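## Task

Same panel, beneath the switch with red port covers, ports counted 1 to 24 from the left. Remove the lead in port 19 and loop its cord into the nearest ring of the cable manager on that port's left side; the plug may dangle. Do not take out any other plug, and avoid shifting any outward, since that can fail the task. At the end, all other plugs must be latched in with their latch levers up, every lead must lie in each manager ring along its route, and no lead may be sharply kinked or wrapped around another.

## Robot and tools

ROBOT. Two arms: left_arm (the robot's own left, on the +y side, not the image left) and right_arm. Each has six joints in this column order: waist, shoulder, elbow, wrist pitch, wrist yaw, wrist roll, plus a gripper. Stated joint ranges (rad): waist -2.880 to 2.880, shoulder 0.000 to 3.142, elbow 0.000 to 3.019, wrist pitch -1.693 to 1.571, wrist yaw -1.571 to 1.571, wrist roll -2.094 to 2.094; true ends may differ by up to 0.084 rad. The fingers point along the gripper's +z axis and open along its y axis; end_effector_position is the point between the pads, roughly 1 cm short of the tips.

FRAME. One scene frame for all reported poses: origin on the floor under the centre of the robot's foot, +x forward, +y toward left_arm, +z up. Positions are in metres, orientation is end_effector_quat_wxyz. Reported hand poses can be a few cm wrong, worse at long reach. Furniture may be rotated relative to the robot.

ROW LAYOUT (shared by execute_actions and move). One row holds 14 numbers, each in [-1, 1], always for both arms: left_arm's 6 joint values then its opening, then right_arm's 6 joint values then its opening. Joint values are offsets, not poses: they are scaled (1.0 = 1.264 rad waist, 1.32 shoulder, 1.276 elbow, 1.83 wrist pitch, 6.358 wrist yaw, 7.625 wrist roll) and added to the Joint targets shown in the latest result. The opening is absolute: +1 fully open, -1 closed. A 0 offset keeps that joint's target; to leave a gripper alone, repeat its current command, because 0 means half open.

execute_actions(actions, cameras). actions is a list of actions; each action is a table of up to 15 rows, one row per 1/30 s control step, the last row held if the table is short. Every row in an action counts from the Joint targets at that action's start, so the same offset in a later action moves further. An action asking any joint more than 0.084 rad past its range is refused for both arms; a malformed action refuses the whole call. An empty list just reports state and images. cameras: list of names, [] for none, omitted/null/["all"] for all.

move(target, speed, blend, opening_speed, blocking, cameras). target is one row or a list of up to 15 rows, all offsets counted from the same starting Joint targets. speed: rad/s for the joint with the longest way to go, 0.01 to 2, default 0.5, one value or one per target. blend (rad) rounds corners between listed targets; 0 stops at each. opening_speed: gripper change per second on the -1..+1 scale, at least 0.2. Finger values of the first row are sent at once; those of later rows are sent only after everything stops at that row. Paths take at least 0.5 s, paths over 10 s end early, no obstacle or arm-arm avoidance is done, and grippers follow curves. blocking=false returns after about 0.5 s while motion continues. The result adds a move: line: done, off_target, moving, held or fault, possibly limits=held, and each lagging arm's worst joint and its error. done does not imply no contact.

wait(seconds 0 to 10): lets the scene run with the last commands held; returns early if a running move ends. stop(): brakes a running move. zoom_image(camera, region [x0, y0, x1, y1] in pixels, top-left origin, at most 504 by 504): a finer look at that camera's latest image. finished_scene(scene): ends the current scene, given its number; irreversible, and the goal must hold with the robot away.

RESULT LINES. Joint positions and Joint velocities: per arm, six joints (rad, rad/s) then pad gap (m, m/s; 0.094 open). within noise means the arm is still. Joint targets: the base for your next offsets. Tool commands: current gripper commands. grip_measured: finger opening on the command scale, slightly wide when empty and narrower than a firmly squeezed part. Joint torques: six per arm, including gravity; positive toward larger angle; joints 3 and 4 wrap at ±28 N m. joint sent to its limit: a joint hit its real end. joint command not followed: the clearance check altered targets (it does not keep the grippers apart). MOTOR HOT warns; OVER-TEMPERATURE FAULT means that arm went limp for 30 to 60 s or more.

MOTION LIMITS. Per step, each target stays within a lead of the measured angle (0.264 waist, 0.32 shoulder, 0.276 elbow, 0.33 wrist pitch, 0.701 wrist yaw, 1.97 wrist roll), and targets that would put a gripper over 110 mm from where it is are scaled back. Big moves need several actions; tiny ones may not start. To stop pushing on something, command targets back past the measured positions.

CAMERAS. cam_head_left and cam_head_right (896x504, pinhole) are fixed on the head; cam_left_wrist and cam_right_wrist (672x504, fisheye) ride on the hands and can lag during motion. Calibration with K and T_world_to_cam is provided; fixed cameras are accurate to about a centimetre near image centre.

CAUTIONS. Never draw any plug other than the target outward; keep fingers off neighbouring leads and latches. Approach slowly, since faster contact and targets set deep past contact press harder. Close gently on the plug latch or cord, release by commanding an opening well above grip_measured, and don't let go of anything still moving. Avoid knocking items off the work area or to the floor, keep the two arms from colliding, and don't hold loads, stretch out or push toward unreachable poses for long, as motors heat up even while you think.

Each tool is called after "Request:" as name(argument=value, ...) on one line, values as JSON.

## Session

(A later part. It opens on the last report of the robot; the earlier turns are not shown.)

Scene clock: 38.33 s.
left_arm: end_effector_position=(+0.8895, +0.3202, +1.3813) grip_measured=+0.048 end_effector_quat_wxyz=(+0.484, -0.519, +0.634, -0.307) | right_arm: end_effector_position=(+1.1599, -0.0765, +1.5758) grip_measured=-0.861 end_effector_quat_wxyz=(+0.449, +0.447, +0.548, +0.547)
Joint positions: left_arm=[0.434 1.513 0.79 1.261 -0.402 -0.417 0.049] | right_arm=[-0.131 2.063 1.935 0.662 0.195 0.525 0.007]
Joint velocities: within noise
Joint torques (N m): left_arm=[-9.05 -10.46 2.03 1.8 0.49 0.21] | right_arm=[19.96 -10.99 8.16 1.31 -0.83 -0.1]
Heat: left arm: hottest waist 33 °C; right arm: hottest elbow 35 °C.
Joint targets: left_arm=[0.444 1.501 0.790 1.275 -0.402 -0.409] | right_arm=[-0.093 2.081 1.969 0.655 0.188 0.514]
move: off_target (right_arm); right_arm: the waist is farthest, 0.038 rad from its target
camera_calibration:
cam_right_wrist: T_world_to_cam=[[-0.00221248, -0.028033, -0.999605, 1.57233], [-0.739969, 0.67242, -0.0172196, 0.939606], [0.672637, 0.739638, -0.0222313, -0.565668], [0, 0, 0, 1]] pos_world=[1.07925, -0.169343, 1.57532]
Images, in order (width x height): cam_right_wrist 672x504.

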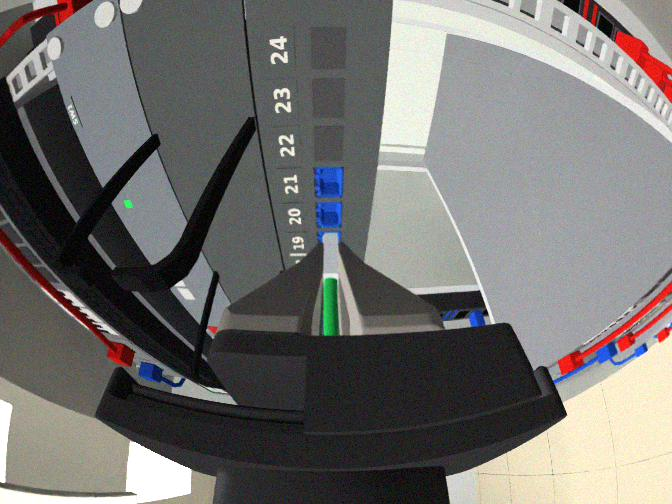

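Request:
move(target=[[0,0,0,0,0,0,0.05,0,-0.0197,-0.0251,0.0055,0,0,-0.95],[0,0,0,0,0,0,0.05,0.0166,-0.0939,-0.2014,0.0798,0.0033,-0.0005,-0.95]], speed=0.15, cameras=["cam_right_wrist","cam_head_left"])

Request:
zoom_image(camera="cam_right_wrist", region=[230, 100, 450, 350])

Scene clock: 41.47 s.
left_arm: end_effector_position=(+0.8895, +0.3202, +1.3813) grip_measured=+0.048 end_effector_quat_wxyz=(+0.484, -0.519, +0.634, -0.307) | right_arm: end_effector_position=(+1.1072, -0.0701, +1.5714) grip_measured=-0.861 end_effector_quat_wxyz=(+0.441, +0.445, +0.551, +0.551)
Joint positions: left_arm=[0.434 1.513 0.79 1.261 -0.402 -0.417 0.049] | right_arm=[-0.11 1.983 1.713 0.788 0.208 0.525 0.007]
Joint velocities: within noise
Joint torques (N m): left_arm=[-9.05 -10.46 2.02 1.78 0.49 0.21] | right_arm=[18.84 -13.33 4.92 2.07 -0.57 -0.17]
Heat: left arm: hottest waist 33 °C; right arm: hottest elbow 35 °C.
Joint targets: left_arm=[0.444 1.501 0.790 1.275 -0.402 -0.409] | right_arm=[-0.073 1.957 1.712 0.801 0.209 0.510]
move: off_target (right_arm); right_arm: the waist is farthest, 0.038 rad from its target
camera_calibration:
cam_right_wrist: T_world_to_cam=[[-0.00784418, -0.0225748, -0.999714, 1.57484], [-0.752106, 0.658981, -0.00897925, 0.895767], [0.658995, 0.751821, -0.0221478, -0.519208], [0, 0, 0, 1]] pos_world=[1.02822, -0.16439, 1.57094]
Images, in order (width x height): cam_head_left 896x504, cam_right_wrist 672x504.

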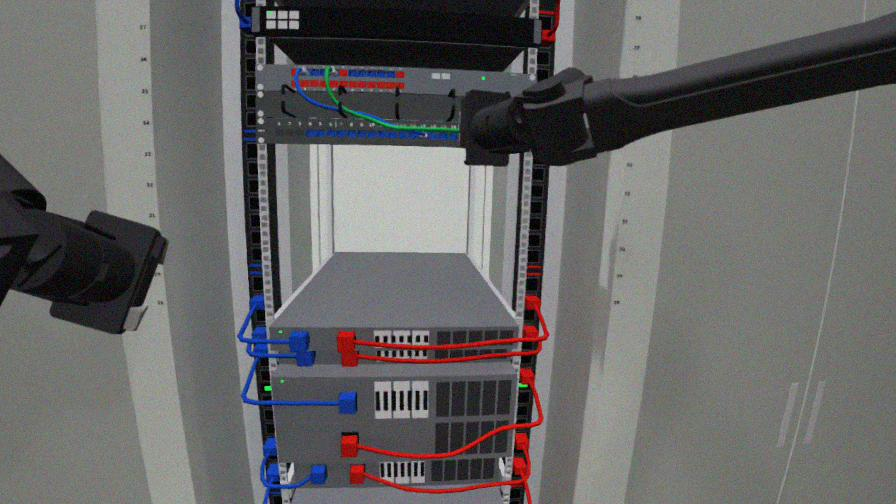

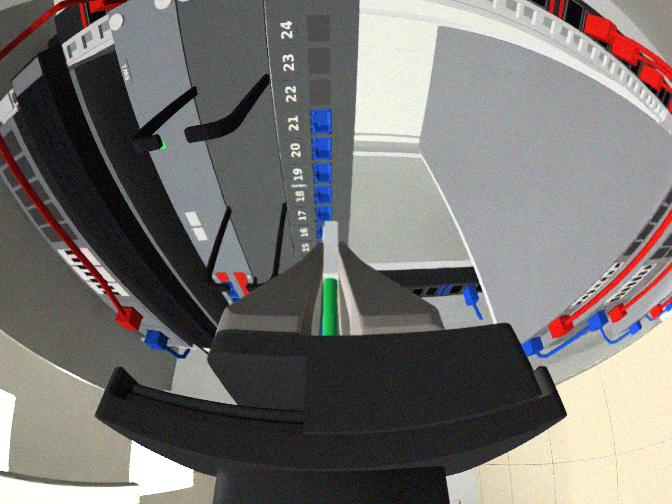

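Scaled by 2.016 from the camera's 672x504 image, which has a finer 960x720 frame.

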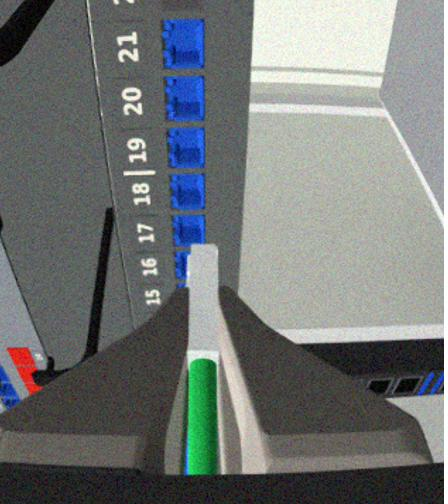

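Request:
move(target=[-0.387,0.2523,0.3135,-0.0388,0.0082,-0.0028,-0.4,0,0,0,0,0,0,-0.95], speed=0.5, cameras=["cam_left_wrist","cam_right_wrist"])

Request:
zoom_image(camera="cam_left_wrist", region=[230, 0, 450, 280])

Scene clock: 44.10 s.
left_arm: end_effector_position=(+0.9294, +0.0639, +1.5976) grip_measured=-0.398 end_effector_quat_wxyz=(+0.449, -0.445, +0.556, -0.540) | right_arm: end_effector_position=(+1.1074, -0.0708, +1.5718) grip_measured=-0.861 end_effector_quat_wxyz=(+0.442, +0.445, +0.551, +0.551)
Joint positions: left_arm=[-0.037 1.831 1.169 1.21 -0.35 -0.422 0.028] | right_arm=[-0.11 1.982 1.713 0.789 0.208 0.524 0.007]
Joint velocities: within noise
Joint torques (N m): left_arm=[-15.74 -8.18 5.64 0.75 0.65 0.05] | right_arm=[18.55 -13.39 5 2.07 -0.54 -0.15]
Heat: left arm: hottest waist 33 °C; right arm: hottest elbow 35 °C.
Joint targets: left_arm=[-0.045 1.834 1.189 1.204 -0.350 -0.430] | right_arm=[-0.073 1.957 1.712 0.801 0.209 0.510]
move: off_target (right_arm); right_arm: the waist is farthest, 0.037 rad from its target
camera_calibration:
cam_left_wrist: T_world_to_cam=[[0.00828959, -0.0188062, 0.999789, -1.6019], [-0.744485, -0.667609, -0.00638507, 0.74697], [0.667588, -0.744275, -0.0195351, -0.41934], [0, 0, 0, 1]] pos_world=[0.849333, 0.156455, 1.59814]
cam_right_wrist: T_world_to_cam=[[-0.00713267, -0.0224758, -0.999722, 1.57449], [-0.751246, 0.659955, -0.00947729, 0.896293], [0.659984, 0.750969, -0.0215921, -0.520862], [0, 0, 0, 1]] pos_world=[1.02833, -0.164973, 1.5713]
Images, in order (width x height): cam_left_wrist 672x504, cam_right_wrist 672x504.

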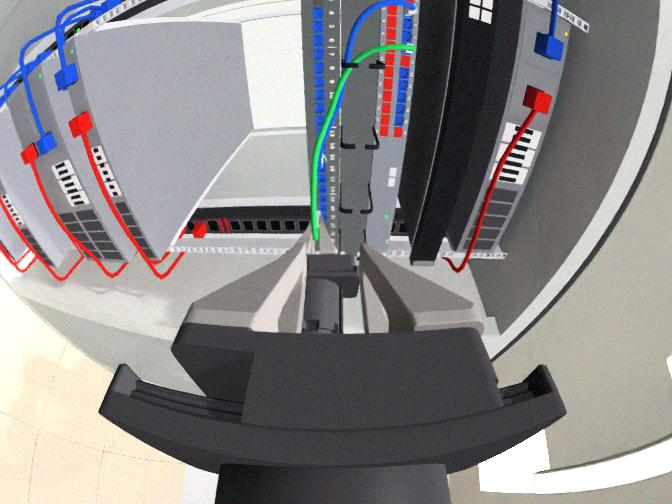

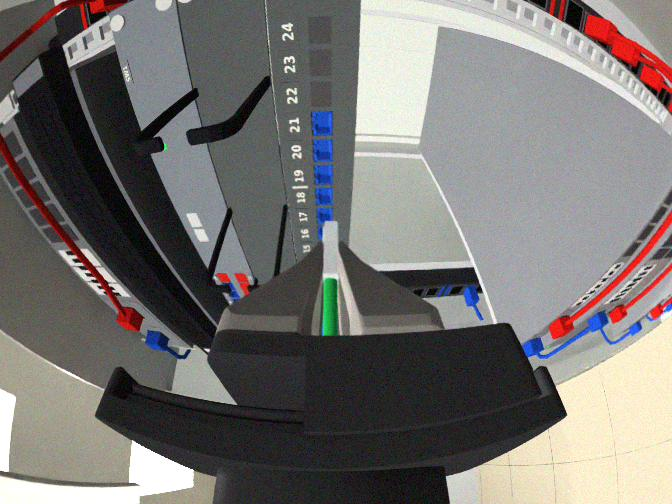

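Scaled by 1.800 from the camera's 672x504 image, which has a finer 960x720 frame.

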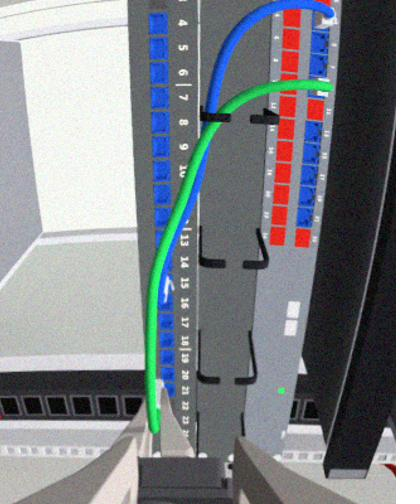

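Request:
move(target=[0,0,0,0,0,0,-0.4,0,0,0,0,0,0,-0.5], opening_speed=0.3, cameras=["cam_left_wrist","cam_right_wrist"])

Request:
zoom_image(camera="cam_left_wrist", region=[230, 0, 450, 280])

Request:
zoom_image(camera="cam_right_wrist", region=[230, 130, 450, 350])

Scene clock: 46.53 s.
left_arm: end_effector_position=(+0.9294, +0.0639, +1.5976) grip_measured=-0.398 end_effector_quat_wxyz=(+0.449, -0.445, +0.556, -0.540) | right_arm: end_effector_position=(+1.1095, -0.0768, +1.5754) grip_measured=-0.502 end_effector_quat_wxyz=(+0.445, +0.447, +0.547, +0.550)
Joint positions: left_arm=[-0.037 1.831 1.169 1.21 -0.35 -0.423 0.028] | right_arm=[-0.11 1.975 1.713 0.791 0.209 0.524 0.023]
Joint velocities: within noise
Joint torques (N m): left_arm=[-15.97 -7.94 5.6 0.62 0.65 0.05] | right_arm=[18.73 -12.86 5.03 1.88 -0.56 -0.14]
Heat: left arm: hottest waist 33 °C; right arm: hottest elbow 35 °C.
Joint targets: left_arm=[-0.045 1.834 1.189 1.204 -0.350 -0.430] | right_arm=[-0.073 1.957 1.712 0.801 0.209 0.510]
move: off_target (right_arm); right_arm: the waist is farthest, 0.037 rad from its target
camera_calibration:
cam_left_wrist: T_world_to_cam=[[0.0084428, -0.0180589, 0.999801, -1.60211], [-0.744479, -0.667621, -0.00577218, 0.745986], [0.667593, -0.744282, -0.0190811, -0.420069], [0, 0, 0, 1]] pos_world=[0.849332, 0.156454, 1.59808]
cam_right_wrist: T_world_to_cam=[[-0.00377294, -0.0198894, -0.999795, 1.57448], [-0.745028, 0.666951, -0.0104565, 0.89697], [0.667022, 0.744836, -0.0173345, -0.532652], [0, 0, 0, 1]] pos_world=[1.0295, -0.170181, 1.57431]
Images, in order (width x height): cam_left_wrist 672x504, cam_right_wrist 672x504.

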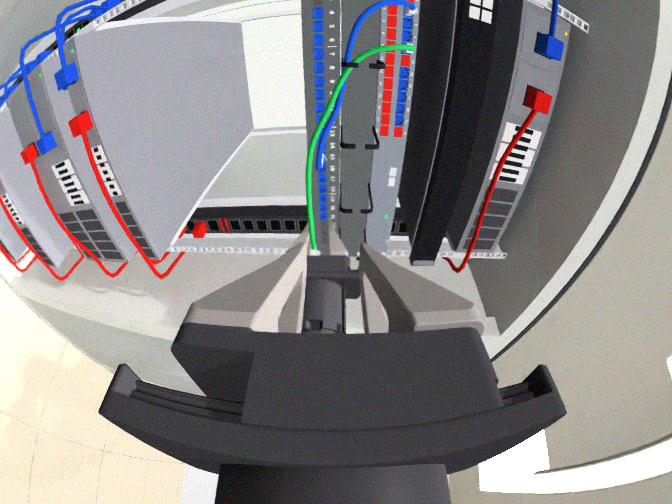

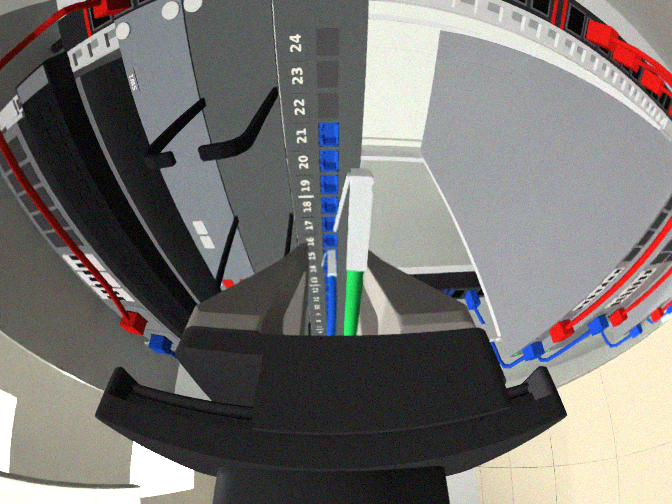

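Scaled by 1.800 from the camera's 672x504 image, which has a finer 960x720 frame.

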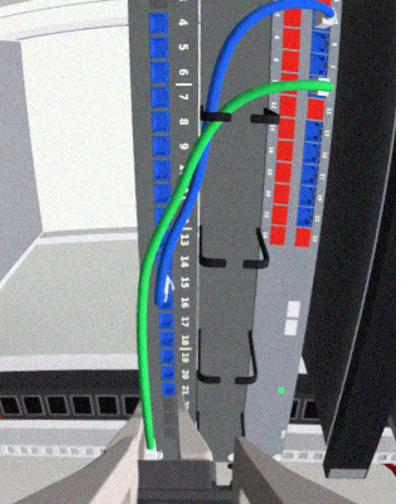

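Scaled by 2.291 from the camera's 672x504 image, which has a finer 960x720 frame.

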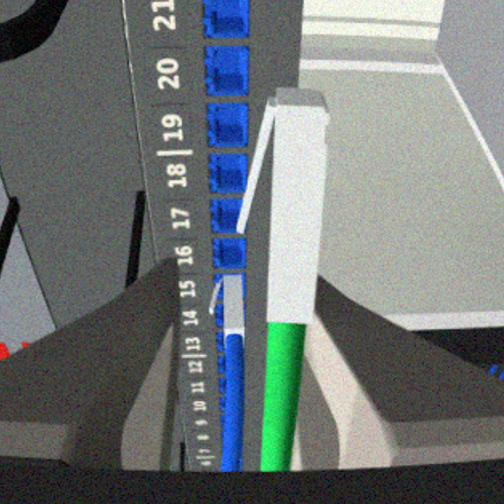

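Request:
move(target=[0,0,0,0,0,0,-0.4,0.0269,-0.0629,-0.1998,0.0945,0.0047,-0.0026,-0.5], speed=0.15, cameras=["cam_left_wrist","cam_right_wrist"])

Request:
zoom_image(camera="cam_left_wrist", region=[230, 0, 450, 280])

Request:
zoom_image(camera="cam_right_wrist", region=[230, 100, 450, 350])

Scene clock: 49.50 s.
left_arm: end_effector_position=(+0.9294, +0.0639, +1.5976) grip_measured=-0.398 end_effector_quat_wxyz=(+0.449, -0.445, +0.556, -0.540) | right_arm: end_effector_position=(+1.0368, -0.0708, +1.5730) grip_measured=-0.502 end_effector_quat_wxyz=(+0.441, +0.444, +0.551, +0.551)
Joint positions: left_arm=[-0.037 1.831 1.169 1.21 -0.35 -0.423 0.028] | right_arm=[-0.074 1.897 1.457 0.961 0.238 0.505 0.023]
Joint velocities: within noise
Joint torques (N m): left_arm=[-15.97 -7.94 5.6 0.62 0.64 0.05] | right_arm=[16.91 -11.69 4.62 2.07 -0.53 -0.2]
Heat: left arm: hottest waist 33 °C; right arm: hottest elbow 35 °C.
Joint targets: left_arm=[-0.045 1.834 1.189 1.204 -0.350 -0.430] | right_arm=[-0.039 1.874 1.457 0.974 0.239 0.490]
move: done
camera_calibration:
cam_left_wrist: T_world_to_cam=[[0.0085194, -0.0176852, 0.999807, -1.60221], [-0.744476, -0.667627, -0.00546573, 0.745494], [0.667595, -0.744285, -0.018854, -0.420434], [0, 0, 0, 1]] pos_world=[0.849332, 0.156454, 1.59805]
cam_right_wrist: T_world_to_cam=[[-0.00633591, -0.0234428, -0.999705, 1.5742], [-0.752447, 0.658566, -0.0106743, 0.846218], [0.658622, 0.752158, -0.0218121, -0.472373], [0, 0, 0, 1]] pos_world=[0.957824, -0.165088, 1.57247]
Images, in order (width x height): cam_left_wrist 672x504, cam_right_wrist 672x504.

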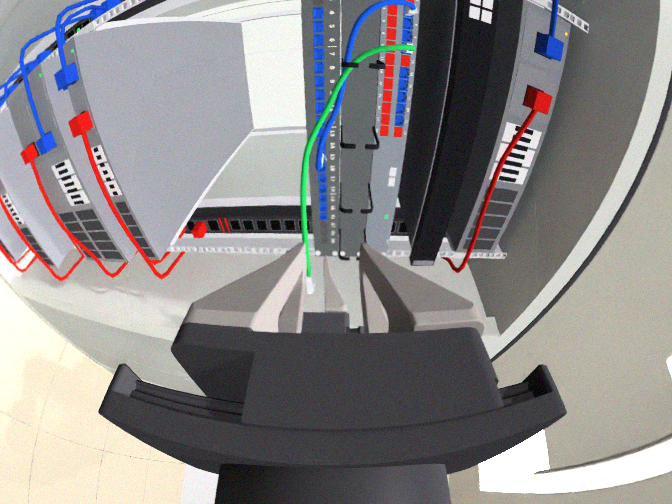

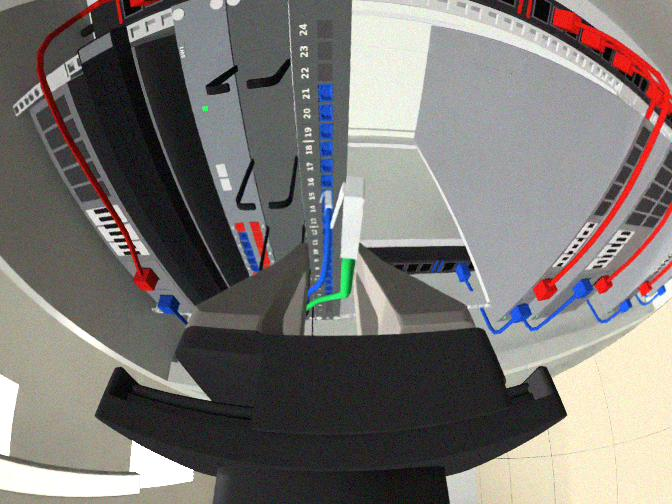

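Scaled by 1.800 from the camera's 672x504 image, which has a finer 960x720 frame.

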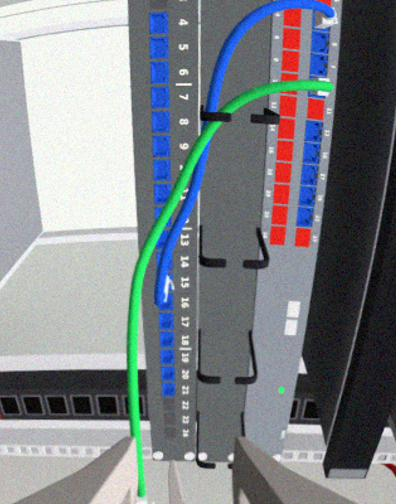

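Scaled by 2.016 from the camera's 672x504 image, which has a finer 960x720 frame.

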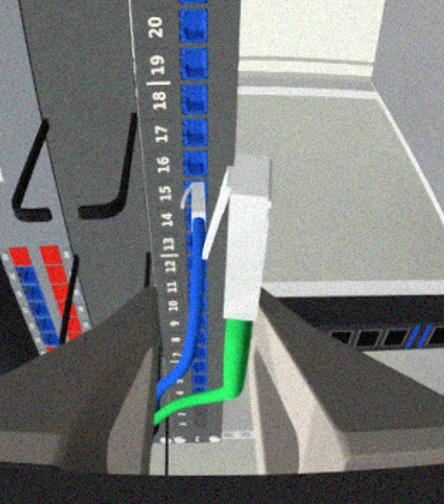

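Request:
move(target=[[0,0,0,0,0,0,-0.4,0,0,0,0,0,0,-0.1],[0,0,0,0,0,0,-0.4,0.0222,-0.053,-0.1763,0.093,0.0055,-0.002,-0.1]], speed=0.2, cameras=["cam_left_wrist","cam_right_wrist","cam_head_left"])

Request:
zoom_image(camera="cam_right_wrist", region=[230, 100, 450, 350])

Scene clock: 52.33 s.
left_arm: end_effector_position=(+0.9294, +0.0639, +1.5976) grip_measured=-0.398 end_effector_quat_wxyz=(+0.449, -0.445, +0.556, -0.540) | right_arm: end_effector_position=(+0.9696, -0.0829, +1.5724) grip_measured=-0.102 end_effector_quat_wxyz=(+0.444, +0.450, +0.547, +0.549)
Joint positions: left_arm=[-0.037 1.831 1.169 1.21 -0.35 -0.423 0.028] | right_arm=[-0.043 1.824 1.232 1.132 0.272 0.49 0.042]
Joint velocities: within noise
Joint torques (N m): left_arm=[-15.91 -8 5.6 0.62 0.65 0.05] | right_arm=[15.91 -10.23 4.3 1.81 -0.51 -0.16]
Heat: left arm: hottest waist 34 °C; right arm: hottest elbow 35 °C.
Joint targets: left_arm=[-0.045 1.834 1.189 1.204 -0.350 -0.430] | right_arm=[-0.011 1.804 1.232 1.145 0.274 0.475]
move: done
camera_calibration:
cam_left_wrist: T_world_to_cam=[[0.0085194, -0.0176852, 0.999807, -1.60221], [-0.744476, -0.667627, -0.00546573, 0.745494], [0.667595, -0.744285, -0.018854, -0.420434], [0, 0, 0, 1]] pos_world=[0.849332, 0.156454, 1.59805]
cam_right_wrist: T_world_to_cam=[[-0.00752886, -0.0187, -0.999797, 1.57464], [-0.742451, 0.669864, -0.00693806, 0.789041], [0.669858, 0.742248, -0.0189271, -0.435274], [0, 0, 0, 1]] pos_world=[0.889251, -0.176024, 1.57155]
Images, in order (width x height): cam_head_left 896x504, cam_left_wrist 672x504, cam_right_wrist 672x504.

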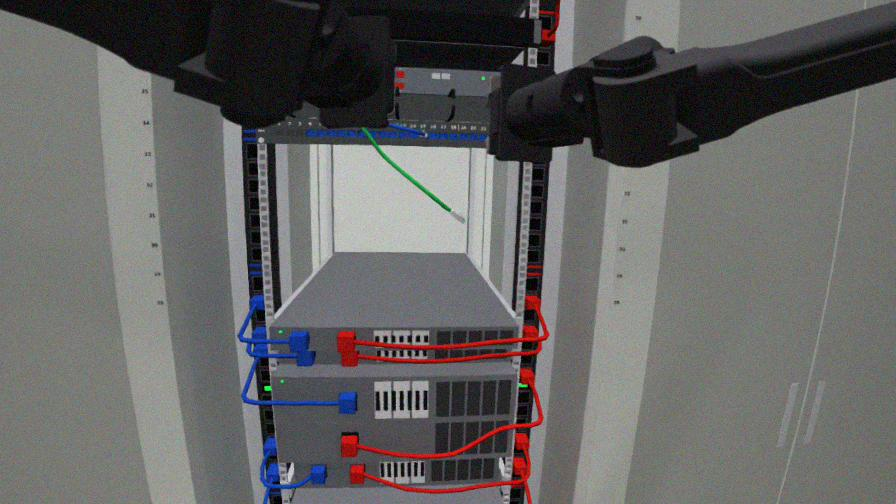

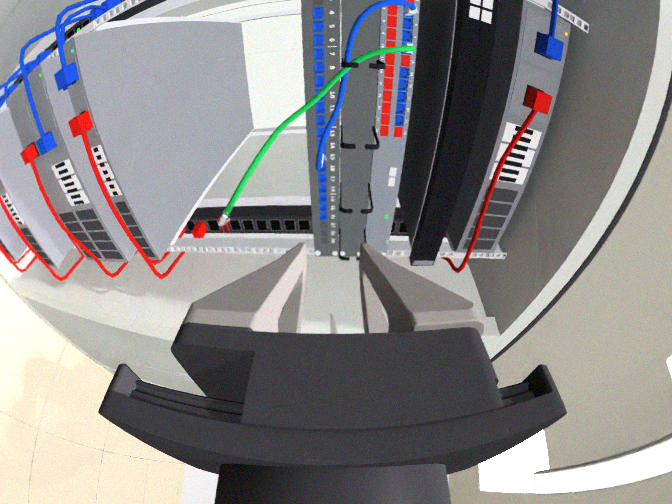

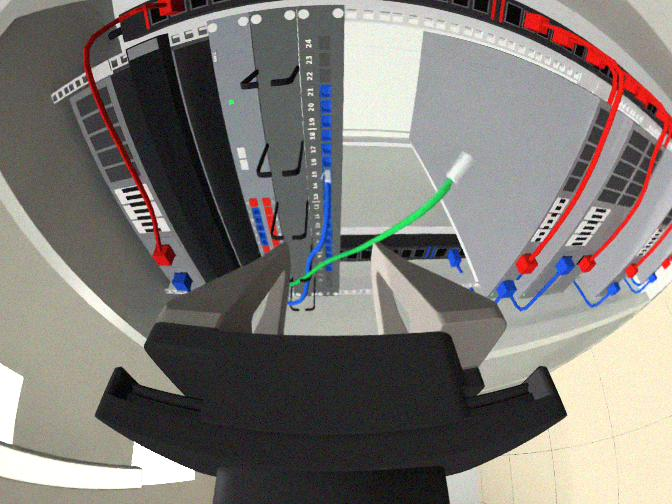

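Scaled by 2.016 from the camera's 672x504 image, which has a finer 960x720 frame.

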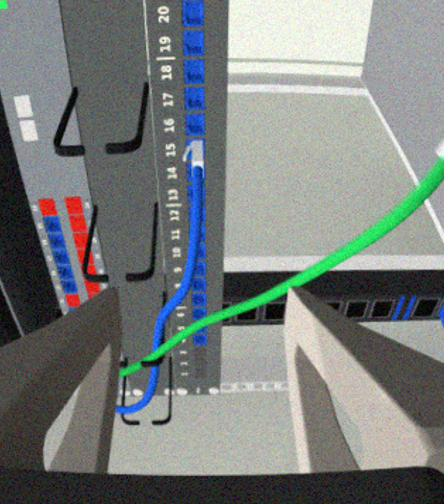

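Request:
wait(seconds=1.5)

Request:
zoom_image(camera="cam_left_wrist", region=[300, 30, 430, 180])

Request:
zoom_image(camera="cam_left_wrist", region=[180, 30, 430, 280])

Request:
zoom_image(camera="cam_head_left", region=[350, 80, 500, 240])

Request:
zoom_image(camera="cam_right_wrist", region=[230, 130, 500, 350])

Scene clock: 54.13 s.
left_arm: end_effector_position=(+0.9294, +0.0639, +1.5976) grip_measured=-0.398 end_effector_quat_wxyz=(+0.449, -0.445, +0.556, -0.540) | right_arm: end_effector_position=(+0.9696, -0.0831, +1.5725) grip_measured=-0.102 end_effector_quat_wxyz=(+0.445, +0.450, +0.547, +0.549)
Joint positions: left_arm=[-0.037 1.831 1.169 1.21 -0.35 -0.423 0.028] | right_arm=[-0.043 1.824 1.232 1.133 0.272 0.49 0.042]
Joint velocities: within noise
Joint torques (N m): left_arm=[-15.91 -8 5.6 0.61 0.65 0.05] | right_arm=[15.62 -10.17 4.34 1.78 -0.53 -0.12]
Heat: left arm: hottest waist 34 °C; right arm: hottest elbow 35 °C.
Joint targets: left_arm=[-0.045 1.834 1.189 1.204 -0.350 -0.430] | right_arm=[-0.011 1.804 1.232 1.145 0.274 0.475]
Tool commands: left_gripper/opening=-0.4 right_gripper/opening=-0.1
wait: 1.50 s; at rest from the start
camera_calibration:
cam_left_wrist: T_world_to_cam=[[0.0085194, -0.0176852, 0.999807, -1.60221], [-0.744476, -0.667627, -0.00546573, 0.745494], [0.667595, -0.744285, -0.018854, -0.420434], [0, 0, 0, 1]] pos_world=[0.849332, 0.156454, 1.59805]
cam_right_wrist: T_world_to_cam=[[-0.00750563, -0.0188682, -0.999794, 1.57462], [-0.741897, 0.670477, -0.00708378, 0.788938], [0.670472, 0.74169, -0.0190306, -0.435639], [0, 0, 0, 1]] pos_world=[0.889213, -0.176146, 1.57159]

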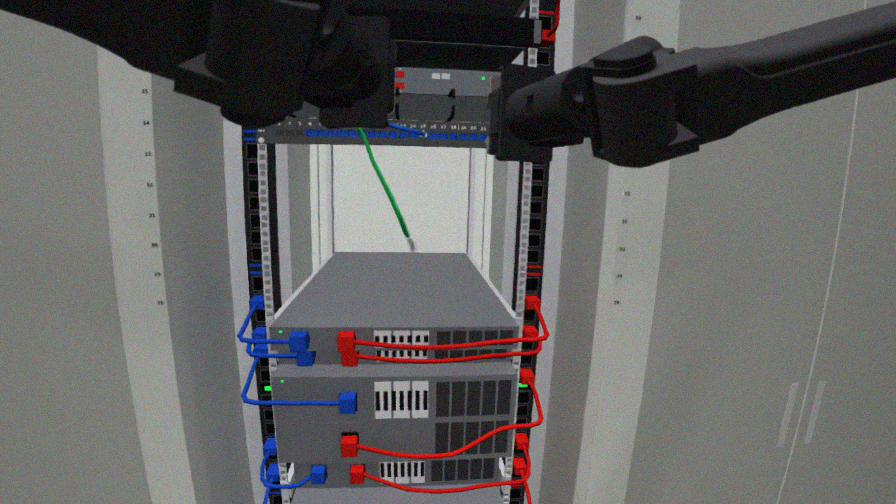

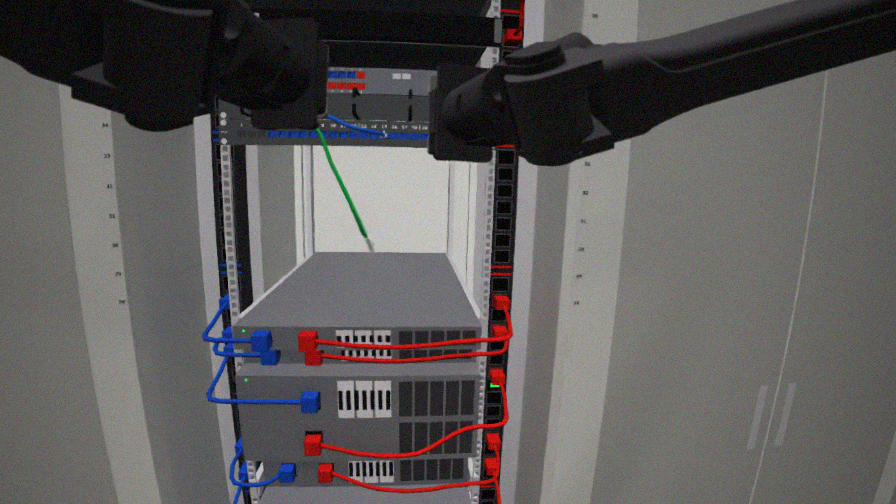

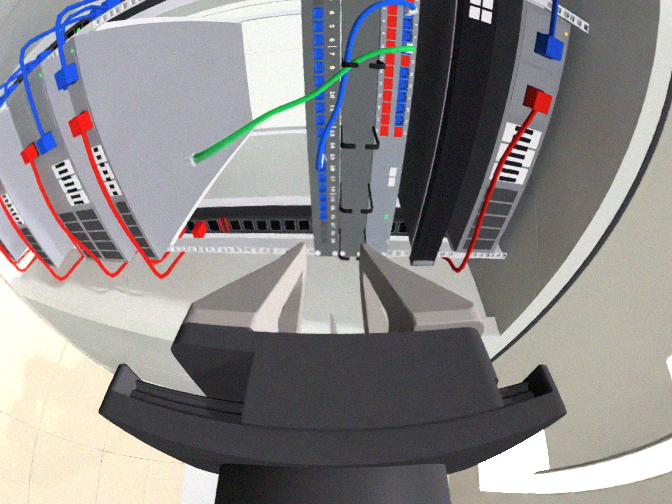

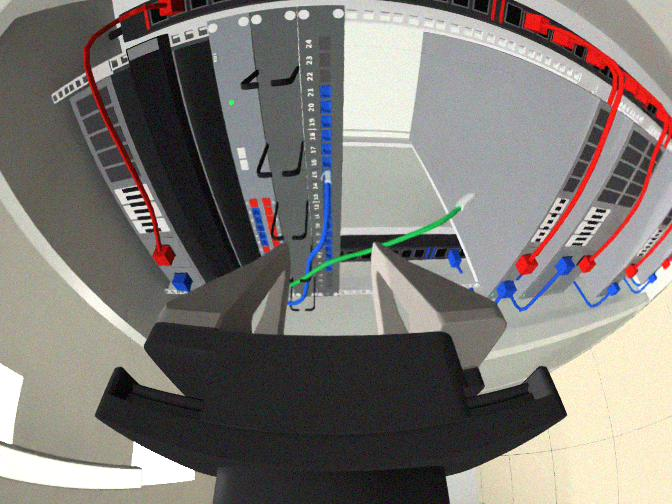

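Scaled by 3.360 from the camera's 672x504 image, which has a finer 960x720 frame.

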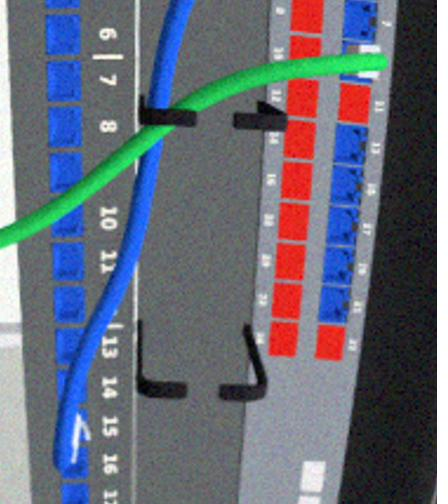

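Scaled by 2.016 from the camera's 672x504 image, which has a finer 960x720 frame.

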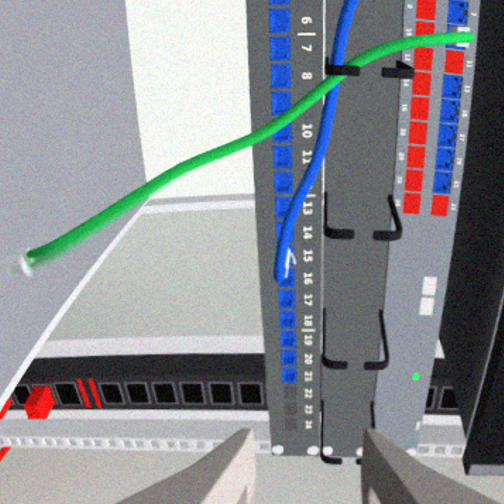

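Scaled by 3.150 from the camera's 896x504 image, which has a finer 1280x720 frame.

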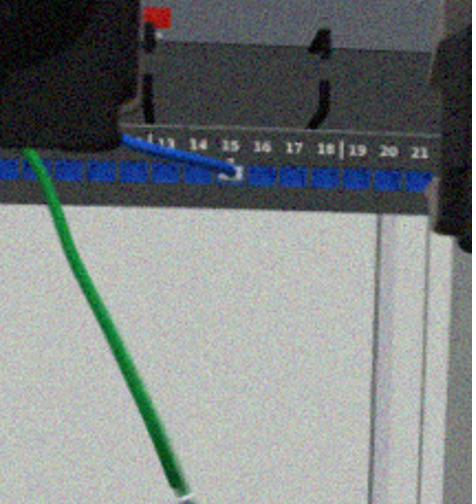

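Scaled by 1.867 from the camera's 672x504 image, which has a finer 960x720 frame.

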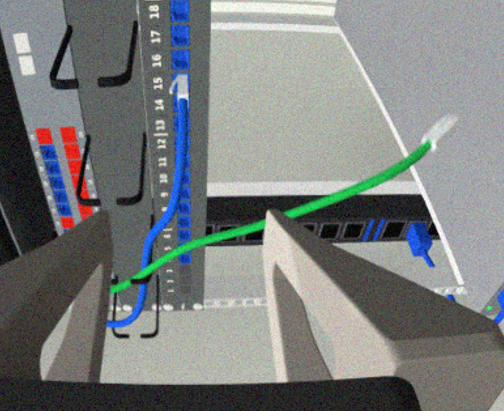

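Request:
zoom_image(camera="cam_left_wrist", region=[310, 40, 390, 120])

Request:
zoom_image(camera="cam_right_wrist", region=[270, 220, 370, 320])

Scaled by 6.300 from the camera's 672x504 image, which has a finer 960x720 frame.

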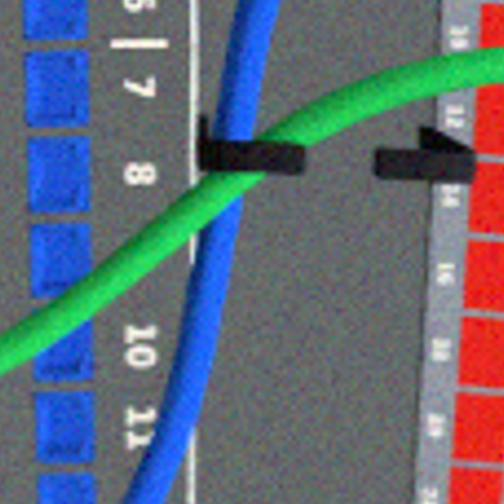

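Scaled by 5.040 from the camera's 672x504 image, which has a finer 960x720 frame.

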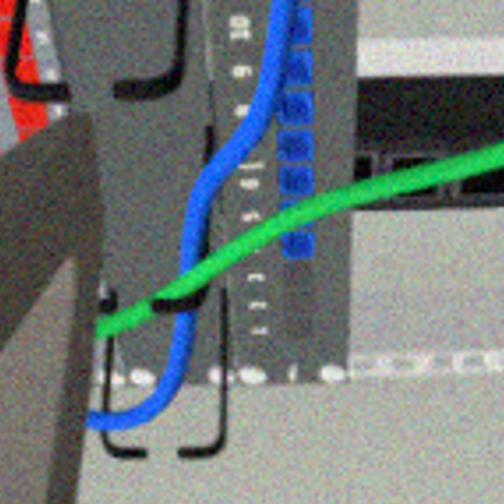

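Request:
move(target=[0.2413,0.2462,0.3597,-0.0929,0.04,0.1115,0,-0.7437,-0.0189,-0.2429,-0.5044,0.1551,0.1616,0.5], speed=0.5, cameras=["cam_left_wrist","cam_head_left","cam_head_right"])

Request:
zoom_image(camera="cam_left_wrist", region=[180, 30, 480, 330])

Scene clock: 60.40 s.
left_arm: end_effector_position=(+1.0589, +0.0301, +1.4324) grip_measured=-0.002 end_effector_quat_wxyz=(+0.654, -0.130, +0.695, -0.270) | right_arm: end_effector_position=(+0.6043, -0.4670, +1.0517) grip_measured=+0.498 end_effector_quat_wxyz=(+0.217, +0.805, +0.472, -0.286)
Joint positions: left_arm=[0.239 2.147 1.626 1.041 -0.098 0.411 0.047] | right_arm=[-0.945 1.802 0.929 0.229 1.258 1.692 0.07]
Joint velocities: within noise
Joint torques (N m): left_arm=[-17.38 -12.28 5.35 0.9 0.7 0.17] | right_arm=[5.13 -12.92 -2.5 0.51 0.46 0.18]
Heat: left arm: hottest waist 34 °C; right arm: hottest elbow 35 °C.
Joint targets: left_arm=[0.260 2.159 1.649 1.034 -0.095 0.420] | right_arm=[-0.951 1.779 0.922 0.221 1.260 1.707]
move: done
camera_calibration:
cam_left_wrist: T_world_to_cam=[[-0.173697, -0.818992, 0.546883, -0.572884], [-0.671762, -0.307535, -0.673913, 1.68803], [0.720115, -0.484432, -0.49675, 0.0859193], [0, 0, 0, 1]] pos_world=[0.972571, 0.0915607, 1.49356]
Images, in order (width x height): cam_head_left 896x504, cam_head_right 896x504, cam_left_wrist 672x504.

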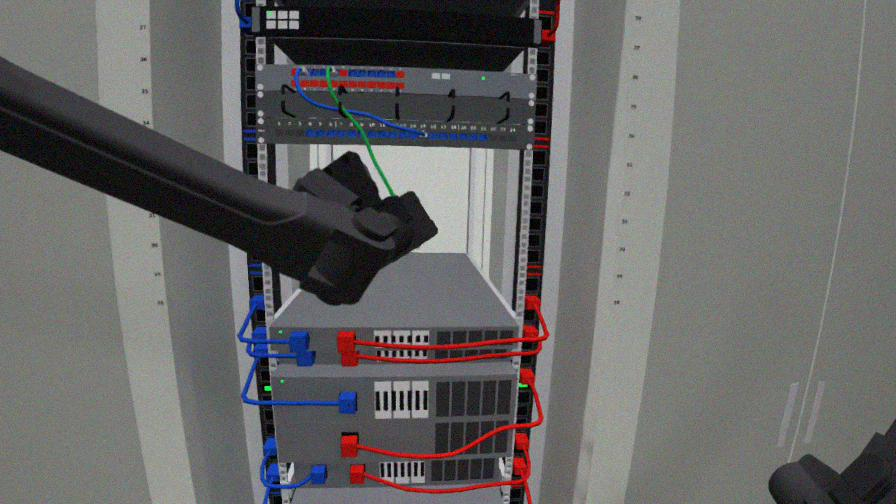

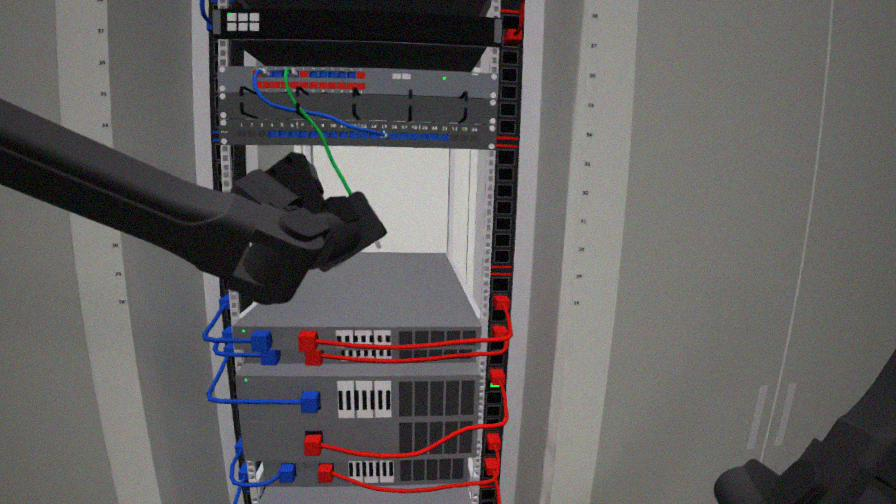

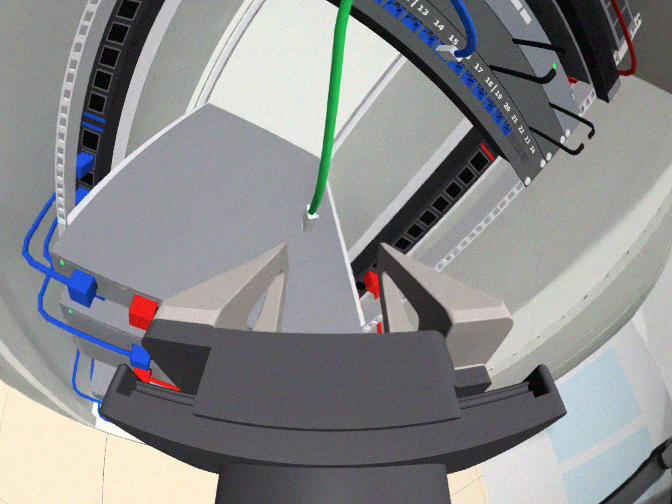

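Scaled by 1.680 from the camera's 672x504 image, which has a finer 960x720 frame.

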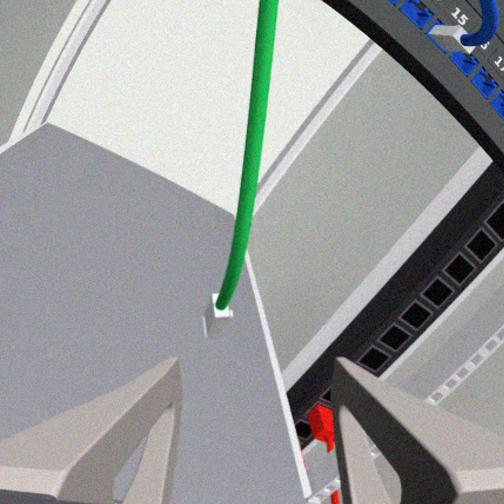

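Request:
move(target=[0.0214,0.0947,0.2688,-0.1208,0.0036,0.0184,0,0,0,0,0,0,0,0.5], speed=0.2, cameras=["cam_left_wrist","cam_head_right"])

Request:
zoom_image(camera="cam_left_wrist", region=[230, 80, 450, 340])

Scene clock: 64.53 s.
left_arm: end_effector_position=(+1.1377, +0.0211, +1.4311) grip_measured=-0.002 end_effector_quat_wxyz=(+0.674, -0.076, +0.701, -0.222) | right_arm: end_effector_position=(+0.6042, -0.4670, +1.0517) grip_measured=+0.498 end_effector_quat_wxyz=(+0.217, +0.805, +0.472, -0.286)
Joint positions: left_arm=[0.257 2.267 1.966 0.82 -0.075 0.552 0.047] | right_arm=[-0.945 1.802 0.929 0.228 1.258 1.693 0.07]
Joint velocities: within noise
Joint torques (N m): left_arm=[-18.49 -13.57 6.28 0.9 0.7 0.16] | right_arm=[4.84 -12.75 -2.39 0.44 0.46 0.2]
Heat: left arm: hottest waist 34 °C; right arm: hottest elbow 35 °C.
Joint targets: left_arm=[0.287 2.284 1.992 0.813 -0.072 0.560] | right_arm=[-0.951 1.779 0.922 0.221 1.260 1.707]
move: done
camera_calibration:
cam_left_wrist: T_world_to_cam=[[-0.193668, -0.888543, 0.415913, -0.354311], [-0.646697, -0.203176, -0.735189, 1.79431], [0.737751, -0.411352, -0.535269, 0.0576143], [0, 0, 0, 1]] pos_world=[1.04925, 0.0734395, 1.49736]
Images, in order (width x height): cam_head_right 896x504, cam_left_wrist 672x504.

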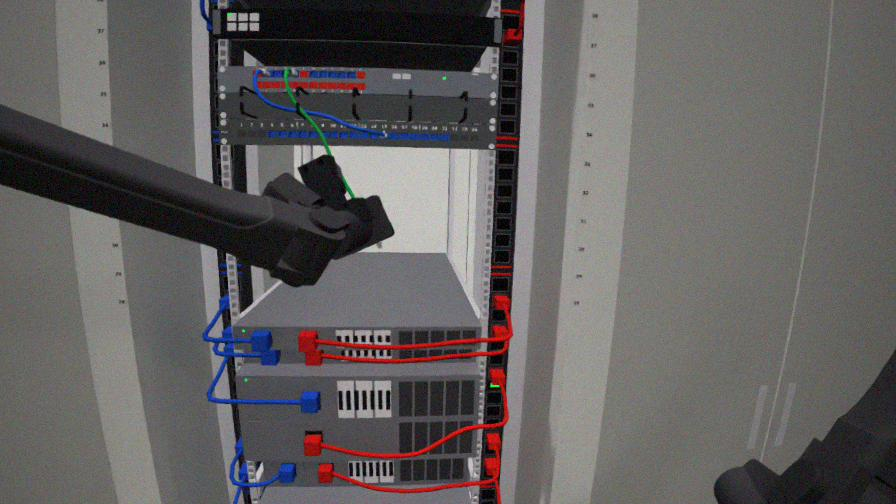

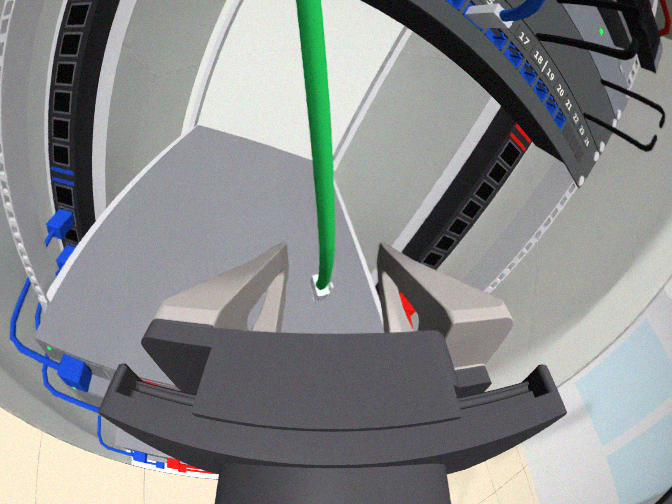

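Scaled by 1.938 from the camera's 672x504 image, which has a finer 960x720 frame.

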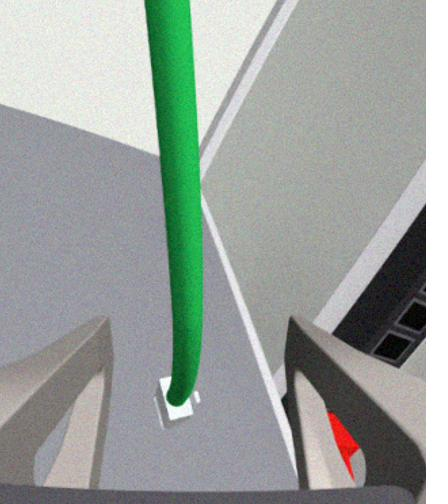

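Request:
move(target=[[0.0105,0,0,0,0,0,0,0,0,0,0,0,0,0.5],[0.0105,0,0,0,0,0,-0.93,0,0,0,0,0,0,0.5]], speed=0.1, opening_speed=0.5, cameras=["cam_left_wrist","cam_head_right"])

Request:
zoom_image(camera="cam_left_wrist", region=[230, 80, 450, 340])

Scene clock: 67.90 s.
left_arm: end_effector_position=(+1.1402, +0.0286, +1.4196) grip_measured=-0.888 end_effector_quat_wxyz=(+0.672, -0.076, +0.704, -0.215) | right_arm: end_effector_position=(+0.6042, -0.4670, +1.0517) grip_measured=+0.498 end_effector_quat_wxyz=(+0.217, +0.805, +0.472, -0.286)
Joint positions: left_arm=[0.273 2.267 1.966 0.82 -0.074 0.553 0.005] | right_arm=[-0.945 1.802 0.929 0.228 1.258 1.693 0.07]
Joint velocities: within noise
Joint torques (N m): left_arm=[-18.61 -13.68 6.26 0.9 0.69 0.16] | right_arm=[5.3 -12.63 -2.48 0.7 0.42 0.23]
Heat: left arm: hottest waist 34 °C; right arm: hottest elbow 34 °C.
Joint targets: left_arm=[0.300 2.284 1.992 0.813 -0.072 0.560] | right_arm=[-0.951 1.779 0.922 0.221 1.260 1.708]
move: done
camera_calibration:
cam_left_wrist: T_world_to_cam=[[-0.183093, -0.894499, 0.407858, -0.342817], [-0.651383, -0.200352, -0.731819, 1.78951], [0.736327, -0.399663, -0.545979, 0.069249], [0, 0, 0, 1]] pos_world=[1.0519, 0.0795578, 1.48722]
Images, in order (width x height): cam_head_right 896x504, cam_left_wrist 672x504.

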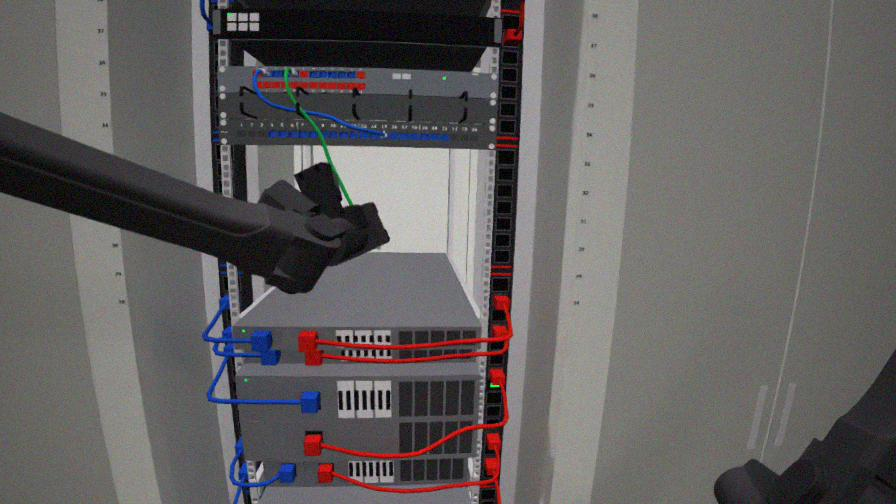

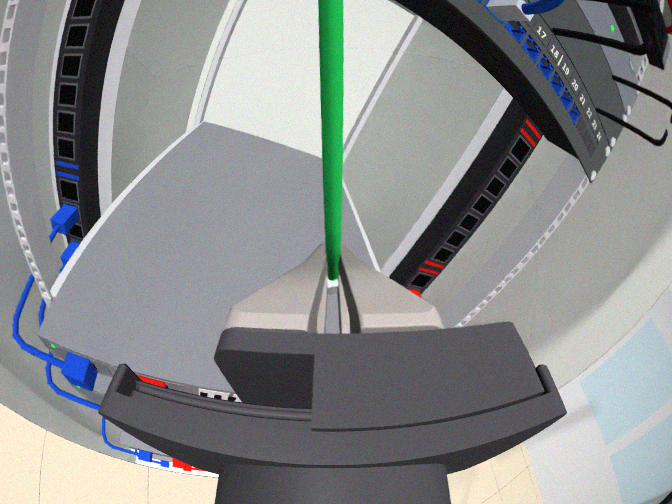

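Scaled by 1.938 from the camera's 672x504 image, which has a finer 960x720 frame.

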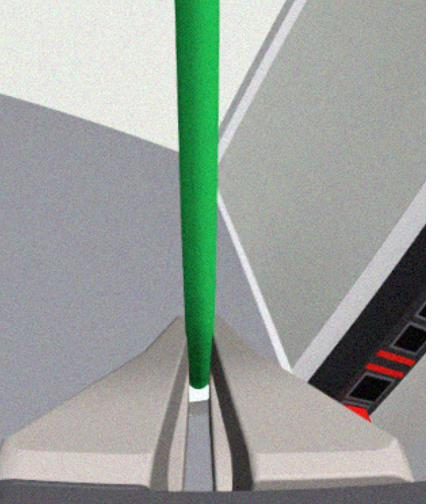

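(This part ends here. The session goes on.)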